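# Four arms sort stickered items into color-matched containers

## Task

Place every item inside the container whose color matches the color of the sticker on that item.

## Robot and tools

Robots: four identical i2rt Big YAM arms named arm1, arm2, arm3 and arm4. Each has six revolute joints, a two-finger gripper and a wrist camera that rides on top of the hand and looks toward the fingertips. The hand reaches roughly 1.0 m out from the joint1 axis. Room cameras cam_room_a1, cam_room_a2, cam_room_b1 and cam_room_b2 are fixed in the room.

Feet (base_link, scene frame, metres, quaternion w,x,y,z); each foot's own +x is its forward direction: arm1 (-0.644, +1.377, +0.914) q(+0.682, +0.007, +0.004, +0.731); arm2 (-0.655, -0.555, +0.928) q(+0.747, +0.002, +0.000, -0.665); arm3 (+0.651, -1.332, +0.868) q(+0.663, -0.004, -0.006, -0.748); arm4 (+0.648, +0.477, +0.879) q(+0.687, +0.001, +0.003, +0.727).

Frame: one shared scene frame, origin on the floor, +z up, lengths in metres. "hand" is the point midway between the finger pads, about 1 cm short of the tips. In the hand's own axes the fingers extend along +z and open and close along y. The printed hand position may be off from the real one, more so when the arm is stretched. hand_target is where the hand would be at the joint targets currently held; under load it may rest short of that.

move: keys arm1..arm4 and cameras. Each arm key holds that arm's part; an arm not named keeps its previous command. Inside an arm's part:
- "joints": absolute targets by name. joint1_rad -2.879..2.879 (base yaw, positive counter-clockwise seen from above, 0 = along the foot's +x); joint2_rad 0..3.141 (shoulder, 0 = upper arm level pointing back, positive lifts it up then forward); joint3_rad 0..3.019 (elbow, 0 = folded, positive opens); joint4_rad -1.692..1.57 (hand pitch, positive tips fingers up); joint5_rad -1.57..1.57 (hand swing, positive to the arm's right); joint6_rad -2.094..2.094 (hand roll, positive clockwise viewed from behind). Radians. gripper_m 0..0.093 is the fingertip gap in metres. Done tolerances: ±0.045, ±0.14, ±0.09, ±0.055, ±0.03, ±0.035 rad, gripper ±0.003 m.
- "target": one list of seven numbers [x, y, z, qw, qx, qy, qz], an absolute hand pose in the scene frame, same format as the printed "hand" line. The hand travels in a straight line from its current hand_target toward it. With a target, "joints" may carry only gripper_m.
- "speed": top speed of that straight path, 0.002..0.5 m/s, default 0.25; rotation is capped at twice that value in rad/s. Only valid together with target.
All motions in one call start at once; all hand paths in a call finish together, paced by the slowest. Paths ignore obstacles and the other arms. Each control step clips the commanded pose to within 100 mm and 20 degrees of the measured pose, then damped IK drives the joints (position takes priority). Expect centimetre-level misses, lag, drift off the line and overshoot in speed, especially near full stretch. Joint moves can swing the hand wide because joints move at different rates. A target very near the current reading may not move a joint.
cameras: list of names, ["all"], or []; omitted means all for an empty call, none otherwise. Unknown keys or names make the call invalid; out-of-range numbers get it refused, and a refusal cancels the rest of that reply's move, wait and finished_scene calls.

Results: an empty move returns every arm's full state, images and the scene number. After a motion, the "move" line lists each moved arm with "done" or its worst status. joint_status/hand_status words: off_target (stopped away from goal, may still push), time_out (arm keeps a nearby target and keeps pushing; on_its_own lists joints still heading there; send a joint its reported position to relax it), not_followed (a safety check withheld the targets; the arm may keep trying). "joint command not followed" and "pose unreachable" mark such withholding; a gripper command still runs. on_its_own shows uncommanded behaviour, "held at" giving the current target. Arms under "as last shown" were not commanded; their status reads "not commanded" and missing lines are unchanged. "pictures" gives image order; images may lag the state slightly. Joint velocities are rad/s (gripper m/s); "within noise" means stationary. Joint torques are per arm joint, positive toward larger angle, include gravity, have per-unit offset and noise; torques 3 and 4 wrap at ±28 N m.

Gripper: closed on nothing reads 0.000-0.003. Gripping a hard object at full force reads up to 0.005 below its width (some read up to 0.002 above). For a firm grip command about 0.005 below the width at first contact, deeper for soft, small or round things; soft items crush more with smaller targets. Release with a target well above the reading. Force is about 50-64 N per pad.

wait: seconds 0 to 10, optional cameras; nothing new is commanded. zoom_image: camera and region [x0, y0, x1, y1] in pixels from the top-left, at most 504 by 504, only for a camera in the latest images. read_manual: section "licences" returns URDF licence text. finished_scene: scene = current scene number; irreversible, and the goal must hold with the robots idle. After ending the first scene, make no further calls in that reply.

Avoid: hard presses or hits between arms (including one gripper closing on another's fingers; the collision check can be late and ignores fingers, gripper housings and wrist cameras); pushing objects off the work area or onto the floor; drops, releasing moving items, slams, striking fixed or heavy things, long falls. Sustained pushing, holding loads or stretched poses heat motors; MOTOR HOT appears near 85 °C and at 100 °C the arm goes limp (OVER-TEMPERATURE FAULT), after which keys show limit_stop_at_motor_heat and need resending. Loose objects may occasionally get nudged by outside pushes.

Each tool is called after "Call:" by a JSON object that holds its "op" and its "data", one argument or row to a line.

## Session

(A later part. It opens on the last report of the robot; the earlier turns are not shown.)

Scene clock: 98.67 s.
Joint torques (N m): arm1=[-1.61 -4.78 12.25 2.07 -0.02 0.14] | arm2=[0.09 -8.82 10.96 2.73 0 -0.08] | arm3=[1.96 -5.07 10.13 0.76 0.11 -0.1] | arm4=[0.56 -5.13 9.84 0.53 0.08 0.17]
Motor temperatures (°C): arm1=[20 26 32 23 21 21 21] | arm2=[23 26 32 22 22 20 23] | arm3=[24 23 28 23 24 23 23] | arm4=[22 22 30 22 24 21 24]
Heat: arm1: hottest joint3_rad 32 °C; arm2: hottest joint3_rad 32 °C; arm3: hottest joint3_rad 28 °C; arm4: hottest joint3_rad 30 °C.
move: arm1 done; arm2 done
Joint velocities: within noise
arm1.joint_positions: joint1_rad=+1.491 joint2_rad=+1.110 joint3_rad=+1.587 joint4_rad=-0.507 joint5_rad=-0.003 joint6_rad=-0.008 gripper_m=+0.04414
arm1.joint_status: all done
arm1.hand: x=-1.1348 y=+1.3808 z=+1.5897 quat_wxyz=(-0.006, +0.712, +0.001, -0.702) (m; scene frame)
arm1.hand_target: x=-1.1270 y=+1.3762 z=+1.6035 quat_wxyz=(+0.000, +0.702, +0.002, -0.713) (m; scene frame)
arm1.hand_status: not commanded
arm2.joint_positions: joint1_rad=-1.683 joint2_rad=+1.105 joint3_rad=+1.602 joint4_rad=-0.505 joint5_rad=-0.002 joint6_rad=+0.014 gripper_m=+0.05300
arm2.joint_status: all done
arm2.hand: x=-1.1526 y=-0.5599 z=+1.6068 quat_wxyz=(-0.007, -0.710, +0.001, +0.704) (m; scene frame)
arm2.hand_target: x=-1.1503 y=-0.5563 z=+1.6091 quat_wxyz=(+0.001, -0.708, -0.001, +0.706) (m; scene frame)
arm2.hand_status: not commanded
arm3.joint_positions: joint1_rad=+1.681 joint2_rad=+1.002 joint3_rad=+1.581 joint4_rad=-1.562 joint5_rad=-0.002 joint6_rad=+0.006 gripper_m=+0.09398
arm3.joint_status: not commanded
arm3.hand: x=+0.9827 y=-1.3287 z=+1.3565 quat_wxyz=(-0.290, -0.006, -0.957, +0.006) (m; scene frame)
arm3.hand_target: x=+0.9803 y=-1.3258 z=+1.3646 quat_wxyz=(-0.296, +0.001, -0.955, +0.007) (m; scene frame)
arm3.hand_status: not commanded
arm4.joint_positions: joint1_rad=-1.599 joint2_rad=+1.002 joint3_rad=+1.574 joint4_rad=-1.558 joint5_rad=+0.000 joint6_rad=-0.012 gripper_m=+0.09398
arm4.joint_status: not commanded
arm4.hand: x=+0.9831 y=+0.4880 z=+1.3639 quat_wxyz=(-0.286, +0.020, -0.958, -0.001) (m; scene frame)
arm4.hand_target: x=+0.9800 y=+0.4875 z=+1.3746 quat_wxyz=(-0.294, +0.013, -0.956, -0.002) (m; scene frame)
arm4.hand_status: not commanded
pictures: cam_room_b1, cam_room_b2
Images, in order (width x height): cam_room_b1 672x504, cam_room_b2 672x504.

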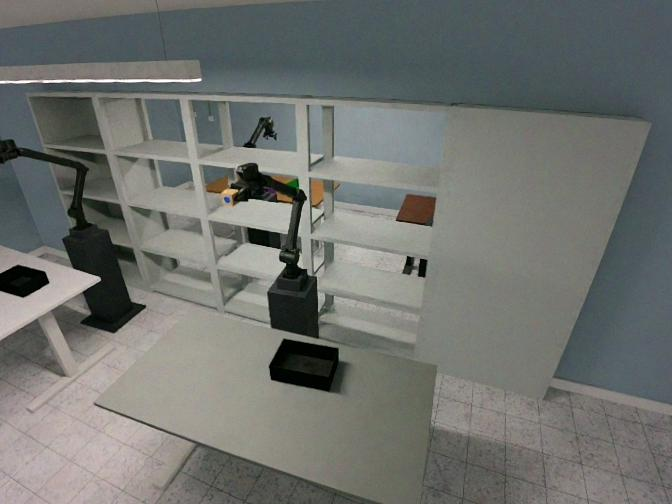

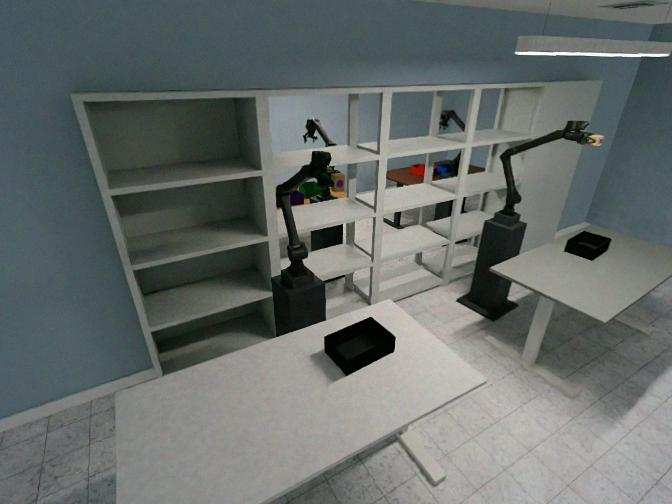

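Call:
{"op": "move", "data": {
  "arm1": {"joints":{"joint1_rad":0,"joint2_rad":0.9,"joint3_rad":1.5,"joint4_rad":-1.57}},
  "arm2": {"joints":{"joint1_rad":0,"joint2_rad":0.9,"joint3_rad":1.5,"joint4_rad":-1.57}},
  "arm3": {"joints":{"joint1_rad":0,"joint2_rad":0.5,"joint3_rad":1.5,"joint4_rad":-1.3}},
  "arm4": {"joints":{"joint1_rad":0,"joint2_rad":0.5,"joint3_rad":1.5,"joint4_rad":-1.3}}
}}

Call:
{"op": "move", "data": {
  "arm1": {"joints":{"joint1_rad":-2.39,"joint2_rad":0.6,"joint4_rad":-1.6,"joint6_rad":-0.26}},
  "arm2": {"joints":{"joint1_rad":0.72,"joint2_rad":0.6,"joint4_rad":-1.6,"joint6_rad":-0.36}},
  "arm3": {"joints":{"joint1_rad":-1.8,"joint2_rad":0.4,"joint4_rad":-1.2}},
  "arm4": {"joints":{"joint1_rad":1.0,"joint2_rad":0.4,"joint4_rad":-1.2}}
}}

Call:
{"op": "move", "data": {
  "arm1": {"target":[-0.40,1.13,1.18,0,0.2444,0.9697,0],"speed":0.3},
  "arm2": {"target":[-0.40,-0.797,1.18,0,0.1796,0.9837,0],"speed":0.3},
  "cameras": ["arm1_cam_wrist","arm2_cam_wrist"]
}}

Scene clock: 113.57 s.
Joint torques (N m): arm1=[-2.02 -1.49 11.29 0.96 -0.08 0.07] | arm2=[1.03 -4.42 10.22 1.42 0.01 -0.07] | arm3=[0.44 4.84 6.82 2.43 -0.02 -0.11] | arm4=[0.97 5.13 6.02 2.06 0.12 0.14]
Motor temperatures (°C): arm1=[20 25 33 23 21 21 22] | arm2=[23 26 32 22 22 20 24] | arm3=[24 23 28 23 24 23 23] | arm4=[22 22 31 22 24 21 24]
Heat: arm1: hottest joint3_rad 33 °C; arm2: hottest joint3_rad 32 °C; arm3: hottest joint3_rad 28 °C; arm4: hottest joint3_rad 31 °C.
move: arm1 done; arm2 done; arm3 done; arm4 done
Joint velocities: within noise
arm1.joint_positions: joint1_rad=+0.006 joint2_rad=+0.908 joint3_rad=+1.483 joint4_rad=-1.562 joint5_rad=-0.003 joint6_rad=-0.007 gripper_m=+0.04410
arm1.joint_status: all done
arm1.hand: x=-0.6586 y=+1.6747 z=+1.3868 quat_wxyz=(-0.191, +0.702, -0.650, -0.217) (m; scene frame)
arm1.hand_target: x=-0.6566 y=+1.6704 z=+1.3955 quat_wxyz=(-0.196, +0.697, -0.653, -0.224) (m; scene frame)
arm1.hand_status: not commanded
arm2.joint_positions: joint1_rad=-0.004 joint2_rad=+0.905 joint3_rad=+1.498 joint4_rad=-1.558 joint5_rad=-0.003 joint6_rad=+0.013 gripper_m=+0.05300
arm2.joint_status: all done
arm2.hand: x=-0.6222 y=-0.8540 z=+1.4070 quat_wxyz=(-0.224, -0.641, -0.708, +0.194) (m; scene frame)
arm2.hand_target: x=-0.6217 y=-0.8500 z=+1.4076 quat_wxyz=(-0.221, -0.635, -0.714, +0.194) (m; scene frame)
arm2.hand_status: not commanded
arm3.joint_positions: joint1_rad=+0.011 joint2_rad=+0.503 joint3_rad=+1.496 joint4_rad=-1.313 joint5_rad=+0.001 joint6_rad=+0.006 gripper_m=+0.09400
arm3.joint_status: all done
arm3.hand: x=+0.6313 y=-1.4888 z=+1.4841 quat_wxyz=(-0.396, -0.603, -0.536, +0.438) (m; scene frame)
arm3.hand_target: x=+0.6298 y=-1.4872 z=+1.4894 quat_wxyz=(-0.398, -0.600, -0.530, +0.448) (m; scene frame)
arm3.hand_status: not commanded
arm4.joint_positions: joint1_rad=-0.004 joint2_rad=+0.498 joint3_rad=+1.501 joint4_rad=-1.317 joint5_rad=-0.001 joint6_rad=-0.012 gripper_m=+0.09400
arm4.joint_status: all done
arm4.hand: x=+0.6424 y=+0.6421 z=+1.4951 quat_wxyz=(-0.405, +0.590, -0.554, -0.425) (m; scene frame)
arm4.hand_target: x=+0.6419 y=+0.6448 z=+1.4982 quat_wxyz=(-0.405, +0.585, -0.555, -0.432) (m; scene frame)
arm4.hand_status: not commanded
pictures: none

Scene clock: 115.70 s.
Joint torques (N m): arm1=[-1.9 4.72 9.63 1.52 -0.03 -0.05] | arm2=[1.14 2.14 8.44 1.99 0 -0.06] | arm3=[0.38 8.18 6.16 2.56 -0.02 -0.11] | arm4=[0.62 8.59 5.74 2.26 0.11 0.17]
Motor temperatures (°C): arm1=[20 25 33 23 21 21 22] | arm2=[23 26 32 22 22 20 24] | arm3=[24 23 28 23 24 23 23] | arm4=[22 22 31 22 24 21 24]
Heat: arm1: hottest joint3_rad 33 °C; arm2: hottest joint3_rad 32 °C; arm3: hottest joint3_rad 28 °C; arm4: hottest joint3_rad 31 °C.
move: arm1 done; arm2 done; arm3 done; arm4 done
Joint velocities: within noise
arm1.joint_positions: joint1_rad=-2.382 joint2_rad=+0.597 joint3_rad=+1.483 joint4_rad=-1.596 joint5_rad=-0.003 joint6_rad=-0.252 gripper_m=+0.04406
arm1.joint_status: all done
arm1.hand: x=-0.5053 y=+1.2567 z=+1.4454 quat_wxyz=(-0.360, -0.219, -0.885, +0.198) (m; scene frame)
arm1.hand_target: x=-0.5073 y=+1.2569 z=+1.4514 quat_wxyz=(-0.363, -0.218, -0.883, +0.203) (m; scene frame)
arm1.hand_status: not commanded
arm2.joint_positions: joint1_rad=+0.714 joint2_rad=+0.599 joint3_rad=+1.498 joint4_rad=-1.592 joint5_rad=-0.003 joint6_rad=-0.345 gripper_m=+0.05298
arm2.joint_status: all done
arm2.hand: x=-0.5260 y=-0.6756 z=+1.4683 quat_wxyz=(-0.365, -0.178, -0.888, +0.216) (m; scene frame)
arm2.hand_target: x=-0.5263 y=-0.6742 z=+1.4677 quat_wxyz=(-0.361, -0.169, -0.891, +0.217) (m; scene frame)
arm2.hand_status: not commanded
arm3.joint_positions: joint1_rad=-1.789 joint2_rad=+0.388 joint3_rad=+1.496 joint4_rad=-1.217 joint5_rad=+0.001 joint6_rad=+0.006 gripper_m=+0.09401
arm3.joint_status: all done
arm3.hand: x=+0.5426 y=-1.2841 z=+1.5182 quat_wxyz=(+0.106, -0.735, +0.132, +0.657) (m; scene frame)
arm3.hand_target: x=+0.5380 y=-1.2812 z=+1.5230 quat_wxyz=(+0.112, -0.731, +0.134, +0.659) (m; scene frame)
arm3.hand_status: not commanded
arm4.joint_positions: joint1_rad=+0.997 joint2_rad=+0.389 joint3_rad=+1.493 joint4_rad=-1.220 joint5_rad=-0.001 joint6_rad=-0.012 gripper_m=+0.09400
arm4.joint_status: all done
arm4.hand: x=+0.5505 y=+0.5370 z=+1.5286 quat_wxyz=(-0.172, +0.722, -0.188, -0.643) (m; scene frame)
arm4.hand_target: x=+0.5472 y=+0.5388 z=+1.5356 quat_wxyz=(-0.169, +0.716, -0.190, -0.650) (m; scene frame)
arm4.hand_status: not commanded
pictures: none

Scene clock: 117.83 s.
Joint torques (N m): arm1=[-2.2 -6.89 11.55 0.79 0.11 -0.02] | arm2=[-0.03 -10.87 10.78 1.05 0.11 -0.08] | arm3=[0.56 8.18 6.2 2.59 -0.01 -0.11] | arm4=[1.32 8.12 5.87 2.26 0.11 0.16]
Motor temperatures (°C): arm1=[20 25 33 23 21 21 22] | arm2=[23 26 32 22 22 20 24] | arm3=[24 23 28 23 24 23 23] | arm4=[22 22 31 22 24 21 24]
Heat: arm1: hottest joint3_rad 33 °C; arm2: hottest joint3_rad 32 °C; arm3: hottest joint3_rad 28 °C; arm4: hottest joint3_rad 31 °C.
move: arm1 done; arm2 done
Joint velocities: within noise
arm1.joint_positions: joint1_rad=-2.431 joint2_rad=+1.243 joint3_rad=+1.239 joint4_rad=-1.588 joint5_rad=-0.011 joint6_rad=-0.301 gripper_m=+0.04408
arm1.joint_status: not commanded
arm1.hand: x=-0.3992 y=+1.1351 z=+1.1710 quat_wxyz=(+0.014, -0.243, -0.970, -0.010) (m; scene frame)
arm1.hand_target: x=-0.4001 y=+1.1301 z=+1.1800 quat_wxyz=(+0.000, -0.244, -0.970, +0.000) (m; scene frame)
arm1.hand_status: done (0.010 m and 2.0 deg from the pose sent, 0.312 m and 48.6 deg at the start)
arm2.joint_positions: joint1_rad=+0.711 joint2_rad=+1.262 joint3_rad=+1.224 joint4_rad=-1.549 joint5_rad=+0.000 joint6_rad=-0.377 gripper_m=+0.05298
arm2.joint_status: not commanded
arm2.hand: x=-0.3989 y=-0.7925 z=+1.1772 quat_wxyz=(+0.007, -0.182, -0.983, -0.006) (m; scene frame)
arm2.hand_target: x=-0.4000 y=-0.7969 z=+1.1801 quat_wxyz=(+0.000, -0.180, -0.984, +0.000) (m; scene frame)
arm2.hand_status: done (0.005 m and 1.1 deg from the pose sent, 0.337 m and 50.2 deg at the start)
arm3, arm4: as last shown
pictures: arm1_cam_wrist, arm2_cam_wrist
Images, in order (width x height): arm1_cam_wrist 672x504, arm2_cam_wrist 672x504.

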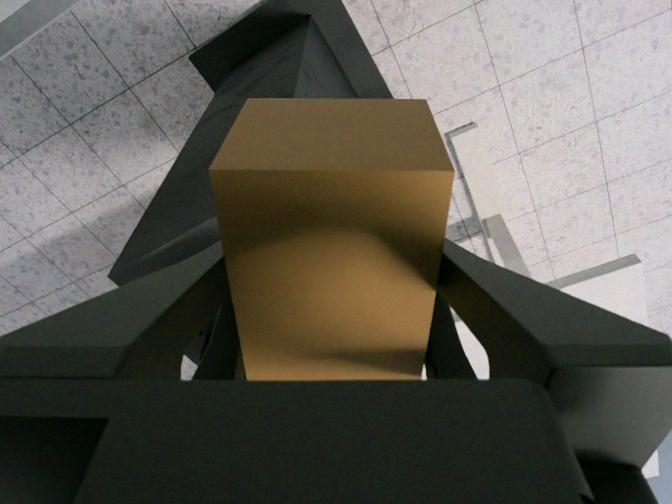

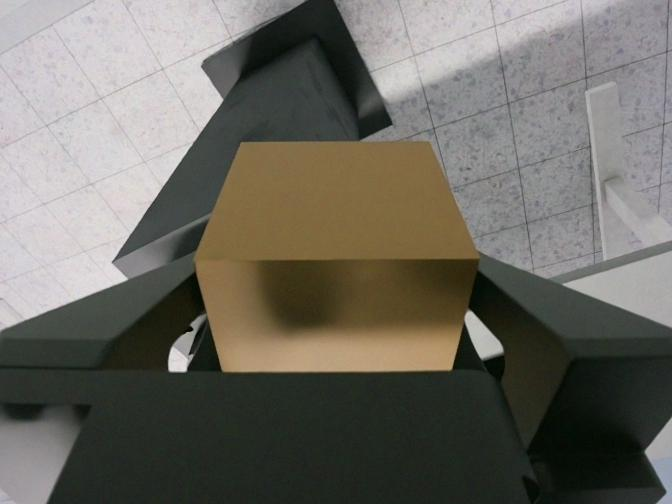

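Call:
{"op": "move", "data": {
  "arm1": {"target":[-0.134,0.893,1.085,0,0.2444,0.9697,0],"speed":0.25},
  "arm2": {"target":[-0.128,-1.037,1.095,0,0.1796,0.9837,0],"speed":0.25}
}}

Call:
{"op": "move", "data": {
  "arm1": {"target":[-0.134,0.893,1.035,0,0.2444,0.9697,0],"speed":0.08},
  "arm2": {"target":[-0.128,-1.037,1.04,0,0.1796,0.9837,0],"speed":0.08}
}}

Call:
{"op": "move", "data": {
  "arm1": {"target":[-0.134,0.893,1.02,0,0.2444,0.9697,0],"speed":0.04},
  "arm2": {"target":[-0.128,-1.037,1.020,0,0.1796,0.9837,0],"speed":0.04}
}}

Scene clock: 129.67 s.
Joint torques (N m): arm1=[-0.73 -20.07 16.05 0.09 0.04 0.13] | arm2=[1.08 -24.53 15.72 0.17 0.08 0.07] | arm3=[0.44 8.12 6.2 2.61 -0.02 -0.12] | arm4=[1.2 8.23 5.71 2.13 0.13 0.16]
Motor temperatures (°C): arm1=[20 25 34 23 21 21 22] | arm2=[23 26 33 22 22 20 24] | arm3=[24 23 27 23 24 23 23] | arm4=[22 22 31 22 24 21 24]
Heat: arm1: hottest joint3_rad 34 °C; arm2: hottest joint3_rad 33 °C; arm3: hottest joint3_rad 27 °C; arm4: hottest joint3_rad 31 °C.
move: arm1 off_target; arm2 off_target
Joint velocities: within noise
arm1.joint_positions: joint1_rad=-2.414 joint2_rad=+2.265 joint3_rad=+2.341 joint4_rad=-1.681 joint5_rad=-0.011 joint6_rad=-0.278 gripper_m=+0.04408
arm1.joint_status: not commanded
arm1.hand: x=-0.1481 y=+0.8962 z=+1.0646 quat_wxyz=(+0.020, -0.246, -0.969, -0.012) (m; scene frame)
arm1.hand_target: x=-0.1349 y=+0.8939 z=+1.0851 quat_wxyz=(-0.001, -0.244, -0.970, +0.000) (m; scene frame)
arm1.hand_status: off_target (0.025 m and 2.7 deg from the pose sent, 0.369 m and 2.0 deg at the start)
arm2.joint_positions: joint1_rad=+0.711 joint2_rad=+2.295 joint3_rad=+2.390 joint4_rad=-1.670 joint5_rad=+0.000 joint6_rad=-0.377 gripper_m=+0.05298
arm2.joint_status: not commanded
arm2.hand: x=-0.1383 y=-1.0316 z=+1.0852 quat_wxyz=(+0.001, -0.182, -0.983, -0.003) (m; scene frame)
arm2.hand_target: x=-0.1287 y=-1.0362 z=+1.0947 quat_wxyz=(-0.010, -0.180, -0.984, +0.006) (m; scene frame)
arm2.hand_status: off_target (0.015 m and 0.5 deg from the pose sent, 0.374 m and 1.1 deg at the start; a joint's target at an end of its range on 26 of 74 steps)
arm3, arm4: as last shown
pictures: none

Scene clock: 130.87 s.
Joint torques (N m): arm1=[-1.44 -21.19 10.96 0.91 0.04 0.11] | arm2=[1.14 -23.77 10.02 1.32 0.09 0.06] | arm3=[0.38 8.23 6.17 2.59 0 -0.1] | arm4=[0.79 8.23 5.72 2.24 0.12 0.17]
Motor temperatures (°C): arm1=[20 25 33 23 21 21 22] | arm2=[23 26 32 22 22 20 24] | arm3=[24 23 27 23 24 23 23] | arm4=[22 22 31 22 24 21 24]
Heat: arm1: hottest joint3_rad 33 °C; arm2: hottest joint3_rad 32 °C; arm3: hottest joint3_rad 27 °C; arm4: hottest joint3_rad 31 °C.
move: arm1 done; arm2 off_target
Joint velocities: within noise
arm1.joint_positions: joint1_rad=-2.414 joint2_rad=+2.265 joint3_rad=+2.260 joint4_rad=-1.569 joint5_rad=-0.011 joint6_rad=-0.277 gripper_m=+0.04408
arm1.joint_status: not commanded
arm1.hand: x=-0.1424 y=+0.8902 z=+1.0332 quat_wxyz=(+0.007, -0.246, -0.969, -0.005) (m; scene frame)
arm1.hand_target: x=-0.1341 y=+0.8931 z=+1.0350 quat_wxyz=(+0.000, -0.244, -0.970, +0.000) (m; scene frame)
arm1.hand_status: done (0.009 m and 1.0 deg from the pose sent, 0.033 m and 2.7 deg at the start)
arm2.joint_positions: joint1_rad=+0.711 joint2_rad=+2.296 joint3_rad=+2.338 joint4_rad=-1.587 joint5_rad=+0.000 joint6_rad=-0.377 gripper_m=+0.05298
arm2.joint_status: not commanded
arm2.hand: x=-0.1315 y=-1.0378 z=+1.0648 quat_wxyz=(-0.012, -0.182, -0.983, +0.005) (m; scene frame)
arm2.hand_target: x=-0.1286 y=-1.0364 z=+1.0401 quat_wxyz=(+0.000, -0.180, -0.984, +0.000) (m; scene frame)
arm2.hand_status: off_target (0.025 m and 1.5 deg from the pose sent, 0.047 m and 0.5 deg at the start)
arm3, arm4: as last shown
pictures: none

Scene clock: 131.87 s.
Joint torques (N m): arm1=[-1.26 -20.25 10.62 0.75 0.06 0.07] | arm2=[1.2 -23.41 9.88 1.33 0.08 0.06] | arm3=[0.56 8.12 6.2 2.61 -0.01 -0.11] | arm4=[1.32 8.29 5.67 2.19 0.09 0.14]
Motor temperatures (°C): arm1=[20 25 33 23 21 21 22] | arm2=[23 26 32 22 22 20 24] | arm3=[24 23 27 23 24 23 23] | arm4=[22 22 30 22 24 21 24]
Heat: arm1: hottest joint3_rad 33 °C; arm2: hottest joint3_rad 32 °C; arm3: hottest joint3_rad 27 °C; arm4: hottest joint3_rad 30 °C.
move: arm1 done; arm2 off_target
Joint velocities: within noise
arm1.joint_positions: joint1_rad=-2.414 joint2_rad=+2.265 joint3_rad=+2.226 joint4_rad=-1.531 joint5_rad=-0.011 joint6_rad=-0.276 gripper_m=+0.04408
arm1.joint_status: not commanded
arm1.hand: x=-0.1420 y=+0.8897 z=+1.0204 quat_wxyz=(+0.005, -0.247, -0.969, -0.004) (m; scene frame)
arm1.hand_target: x=-0.1341 y=+0.8931 z=+1.0200 quat_wxyz=(+0.000, -0.244, -0.970, +0.000) (m; scene frame)
arm1.hand_status: done (0.009 m and 0.7 deg from the pose sent, 0.016 m and 1.0 deg at the start)
arm2.joint_positions: joint1_rad=+0.711 joint2_rad=+2.296 joint3_rad=+2.291 joint4_rad=-1.536 joint5_rad=+0.000 joint6_rad=-0.377 gripper_m=+0.05298
arm2.joint_status: not commanded
arm2.hand: x=-0.1306 y=-1.0385 z=+1.0468 quat_wxyz=(-0.013, -0.182, -0.983, +0.006) (m; scene frame)
arm2.hand_target: x=-0.1286 y=-1.0364 z=+1.0203 quat_wxyz=(+0.000, -0.180, -0.984, +0.000) (m; scene frame)
arm2.hand_status: off_target (0.027 m and 1.7 deg from the pose sent, 0.045 m and 1.5 deg at the start)
arm3, arm4: as last shown
pictures: none

Call:
{"op": "move", "data": {
  "arm1": {"target":[-0.134,0.893,1.008,0,0.2444,0.9697,0],"speed":0.04},
  "arm2": {"target":[-0.128,-1.037,1.0,0,0.1796,0.9837,0],"speed":0.04}
}}

Call:
{"op": "move", "data": {
  "arm1": {"target":[-0.134,0.893,1.0,0,0.2444,0.9697,0],"speed":0.04},
  "arm2": {"target":[-0.128,-1.037,0.99,0,0.1796,0.9837,0],"speed":0.04}
}}

Scene clock: 137.10 s.
Joint torques (N m): arm1=[-0.38 -19.6 10.56 0.75 0.08 0.11] | arm2=[1.14 -23.12 9.83 1.31 0.09 0.06] | arm3=[0.44 8.18 6.2 2.58 -0.01 -0.11] | arm4=[0.85 8.12 5.7 2.18 0.12 0.16]
Motor temperatures (°C): arm1=[20 26 33 23 21 21 22] | arm2=[23 26 32 22 22 20 24] | arm3=[24 23 27 23 24 23 23] | arm4=[22 22 30 22 24 21 24]
Heat: arm1: hottest joint3_rad 33 °C; arm2: hottest joint3_rad 32 °C; arm3: hottest joint3_rad 27 °C; arm4: hottest joint3_rad 30 °C.
move: arm1 done; arm2 off_target
Joint velocities: within noise
arm1.joint_positions: joint1_rad=-2.414 joint2_rad=+2.265 joint3_rad=+2.201 joint4_rad=-1.502 joint5_rad=-0.011 joint6_rad=-0.276 gripper_m=+0.04408
arm1.joint_status: not commanded
arm1.hand: x=-0.1419 y=+0.8894 z=+1.0108 quat_wxyz=(+0.003, -0.247, -0.969, -0.003) (m; scene frame)
arm1.hand_target: x=-0.1341 y=+0.8931 z=+1.0080 quat_wxyz=(+0.000, -0.244, -0.970, +0.000) (m; scene frame)
arm1.hand_status: done (0.009 m and 0.5 deg from the pose sent, 0.015 m and 0.7 deg at the start)
arm2.joint_positions: joint1_rad=+0.711 joint2_rad=+2.298 joint3_rad=+2.249 joint4_rad=-1.488 joint5_rad=+0.000 joint6_rad=-0.377 gripper_m=+0.05298
arm2.joint_status: not commanded
arm2.hand: x=-0.1298 y=-1.0391 z=+1.0294 quat_wxyz=(-0.015, -0.182, -0.983, +0.007) (m; scene frame)
arm2.hand_target: x=-0.1287 y=-1.0363 z=+1.0003 quat_wxyz=(+0.000, -0.180, -0.984, +0.000) (m; scene frame)
arm2.hand_status: off_target (0.029 m and 1.9 deg from the pose sent, 0.047 m and 1.7 deg at the start)
arm3, arm4: as last shown
pictures: none

Scene clock: 138.07 s.
Joint torques (N m): arm1=[-1.03 -19.6 9.31 1.25 0.1 0.12] | arm2=[1.08 -23.12 9.7 1.29 0.08 0.06] | arm3=[0.5 8.18 6.17 2.59 -0.01 -0.11] | arm4=[0.79 8.06 5.65 2.25 0.12 0.15]
Motor temperatures (°C): arm1=[20 26 33 23 21 21 22] | arm2=[23 26 32 22 22 20 24] | arm3=[24 23 27 23 24 23 23] | arm4=[22 22 30 22 24 21 24]
Heat: arm1: hottest joint3_rad 33 °C; arm2: hottest joint3_rad 32 °C; arm3: hottest joint3_rad 27 °C; arm4: hottest joint3_rad 30 °C.
move: arm1 off_target; arm2 off_target
Joint velocities: within noise
arm1.joint_positions: joint1_rad=-2.414 joint2_rad=+2.265 joint3_rad=+2.197 joint4_rad=-1.494 joint5_rad=-0.011 joint6_rad=-0.276 gripper_m=+0.04408
arm1.joint_status: not commanded
arm1.hand: x=-0.1411 y=+0.8887 z=+1.0093 quat_wxyz=(+0.001, -0.246, -0.969, -0.002) (m; scene frame)
arm1.hand_target: x=-0.1342 y=+0.8931 z=+1.0001 quat_wxyz=(+0.000, -0.244, -0.970, +0.000) (m; scene frame)
arm1.hand_status: off_target (0.012 m and 0.3 deg from the pose sent, 0.014 m and 0.5 deg at the start)
arm2.joint_positions: joint1_rad=+0.711 joint2_rad=+2.300 joint3_rad=+2.230 joint4_rad=-1.465 joint5_rad=+0.000 joint6_rad=-0.377 gripper_m=+0.05298
arm2.joint_status: not commanded
arm2.hand: x=-0.1294 y=-1.0395 z=+1.0206 quat_wxyz=(-0.016, -0.182, -0.983, +0.008) (m; scene frame)
arm2.hand_target: x=-0.1288 y=-1.0362 z=+0.9906 quat_wxyz=(+0.000, -0.180, -0.984, +0.000) (m; scene frame)
arm2.hand_status: off_target (0.031 m and 2.0 deg from the pose sent, 0.040 m and 1.9 deg at the start)
arm3, arm4: as last shown
pictures: none

Call:
{"op": "move", "data": {
  "arm2": {"target":[-0.128,-1.037,0.982,0,0.1796,0.9837,0],"speed":0.04},
  "arm1": {"joints":{"gripper_m":0.075}}
}}

Call:
{"op": "move", "data": {
  "arm2": {"target":[-0.128,-1.037,0.974,0,0.1796,0.9837,0],"speed":0.04},
  "arm1": {"target":[-0.140,0.889,1.10,0,0.2444,0.9697,0],"speed":0.12},
  "cameras": ["arm1_cam_wrist","arm2_cam_wrist"]
}}

Scene clock: 142.30 s.
Joint torques (N m): arm1=[-1.2 -19.31 10.54 0.81 0.07 0.14] | arm2=[1.14 -23 8.76 1.8 0.03 0.06] | arm3=[0.5 8.12 6.16 2.56 -0.01 -0.11] | arm4=[1.2 8.41 5.76 2.26 0.11 0.16]
Motor temperatures (°C): arm1=[20 26 33 23 21 21 22] | arm2=[23 26 32 22 22 20 24] | arm3=[24 23 27 23 24 23 23] | arm4=[22 22 30 22 24 21 24]
Heat: arm1: hottest joint3_rad 33 °C; arm2: hottest joint3_rad 32 °C; arm3: hottest joint3_rad 27 °C; arm4: hottest joint3_rad 30 °C.
move: arm1 done; arm2 off_target
Joint velocities: within noise
arm1.joint_positions: joint1_rad=-2.414 joint2_rad=+2.265 joint3_rad=+2.184 joint4_rad=-1.484 joint5_rad=-0.011 joint6_rad=-0.276 gripper_m=+0.07496
arm1.joint_status: all done
arm1.hand: x=-0.1419 y=+0.8898 z=+1.0044 quat_wxyz=(+0.003, -0.246, -0.969, -0.002) (m; scene frame)
arm1.hand_target: x=-0.1341 y=+0.8932 z=+1.0001 quat_wxyz=(+0.000, -0.244, -0.970, +0.000) (m; scene frame)
arm1.hand_status: not commanded
arm2.joint_positions: joint1_rad=+0.711 joint2_rad=+2.300 joint3_rad=+2.226 joint4_rad=-1.459 joint5_rad=+0.002 joint6_rad=-0.377 gripper_m=+0.05298
arm2.joint_status: not commanded
arm2.hand: x=-0.1292 y=-1.0399 z=+1.0188 quat_wxyz=(-0.016, -0.182, -0.983, +0.009) (m; scene frame)
arm2.hand_target: x=-0.1291 y=-1.0359 z=+0.9828 quat_wxyz=(+0.000, -0.180, -0.984, +0.000) (m; scene frame)
arm2.hand_status: off_target (0.037 m and 2.1 deg from the pose sent, 0.039 m and 2.0 deg at the start)
arm3, arm4: as last shown
pictures: none

Scene clock: 143.67 s.
Joint torques (N m): arm1=[-1.85 -22.12 15.16 -0.17 0.08 -0.01] | arm2=[1.26 -22.65 7.76 2.4 -0.08 0.06] | arm3=[0.38 8.23 6.17 2.61 -0.02 -0.11] | arm4=[1.14 8.18 5.68 2.26 0.12 0.17]
Motor temperatures (°C): arm1=[20 26 33 23 21 21 22] | arm2=[23 26 32 22 22 20 24] | arm3=[24 23 27 23 24 23 23] | arm4=[22 22 30 22 24 21 24]
Heat: arm1: hottest joint3_rad 33 °C; arm2: hottest joint3_rad 32 °C; arm3: hottest joint3_rad 27 °C; arm4: hottest joint3_rad 30 °C.
move: arm1 off_target; arm2 off_target
Joint velocities: within noise
arm1.joint_positions: joint1_rad=-2.414 joint2_rad=+2.264 joint3_rad=+2.353 joint4_rad=-1.686 joint5_rad=-0.011 joint6_rad=-0.276 gripper_m=+0.07497
arm1.joint_status: not commanded
arm1.hand: x=-0.1468 y=+0.8954 z=+1.0698 quat_wxyz=(+0.016, -0.246, -0.969, -0.010) (m; scene frame)
arm1.hand_target: x=-0.1412 y=+0.8902 z=+1.0995 quat_wxyz=(-0.008, -0.244, -0.970, +0.005) (m; scene frame)
arm1.hand_status: off_target (0.032 m and 2.2 deg from the pose sent, 0.096 m and 0.5 deg at the start; a joint's target at an end of its range on 17 of 41 steps)
arm2.joint_positions: joint1_rad=+0.711 joint2_rad=+2.300 joint3_rad=+2.221 joint4_rad=-1.454 joint5_rad=+0.004 joint6_rad=-0.377 gripper_m=+0.05298
arm2.joint_status: not commanded
arm2.hand: x=-0.1296 y=-1.0402 z=+1.0174 quat_wxyz=(-0.016, -0.182, -0.983, +0.010) (m; scene frame)
arm2.hand_target: x=-0.1296 y=-1.0356 z=+0.9751 quat_wxyz=(+0.000, -0.180, -0.984, +0.000) (m; scene frame)
arm2.hand_status: off_target (0.044 m and 2.2 deg from the pose sent, 0.045 m and 2.1 deg at the start)
arm3.joint_positions: joint1_rad=-1.789 joint2_rad=+0.388 joint3_rad=+1.496 joint4_rad=-1.217 joint5_rad=+0.001 joint6_rad=+0.006 gripper_m=+0.09401
arm3.joint_status: not commanded
arm3.hand: x=+0.5426 y=-1.2841 z=+1.5182 quat_wxyz=(+0.106, -0.735, +0.132, +0.657) (m; scene frame)
arm3.hand_target: x=+0.5380 y=-1.2812 z=+1.5230 quat_wxyz=(+0.112, -0.731, +0.134, +0.659) (m; scene frame)
arm3.hand_status: not commanded
arm4.joint_positions: joint1_rad=+0.997 joint2_rad=+0.389 joint3_rad=+1.493 joint4_rad=-1.220 joint5_rad=-0.001 joint6_rad=-0.012 gripper_m=+0.09400
arm4.joint_status: not commanded
arm4.hand: x=+0.5505 y=+0.5370 z=+1.5286 quat_wxyz=(-0.172, +0.722, -0.188, -0.643) (m; scene frame)
arm4.hand_target: x=+0.5472 y=+0.5388 z=+1.5356 quat_wxyz=(-0.169, +0.716, -0.190, -0.650) (m; scene frame)
arm4.hand_status: not commanded
pictures: arm1_cam_wrist, arm2_cam_wrist
Images, in order (width x height): arm1_cam_wrist 672x504, arm2_cam_wrist 672x504.

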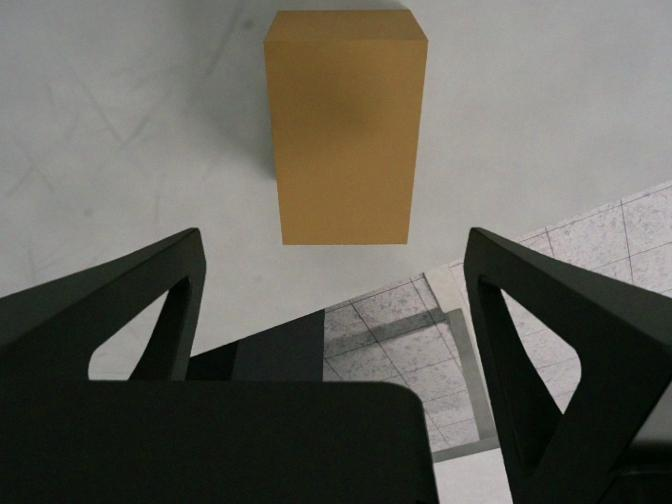

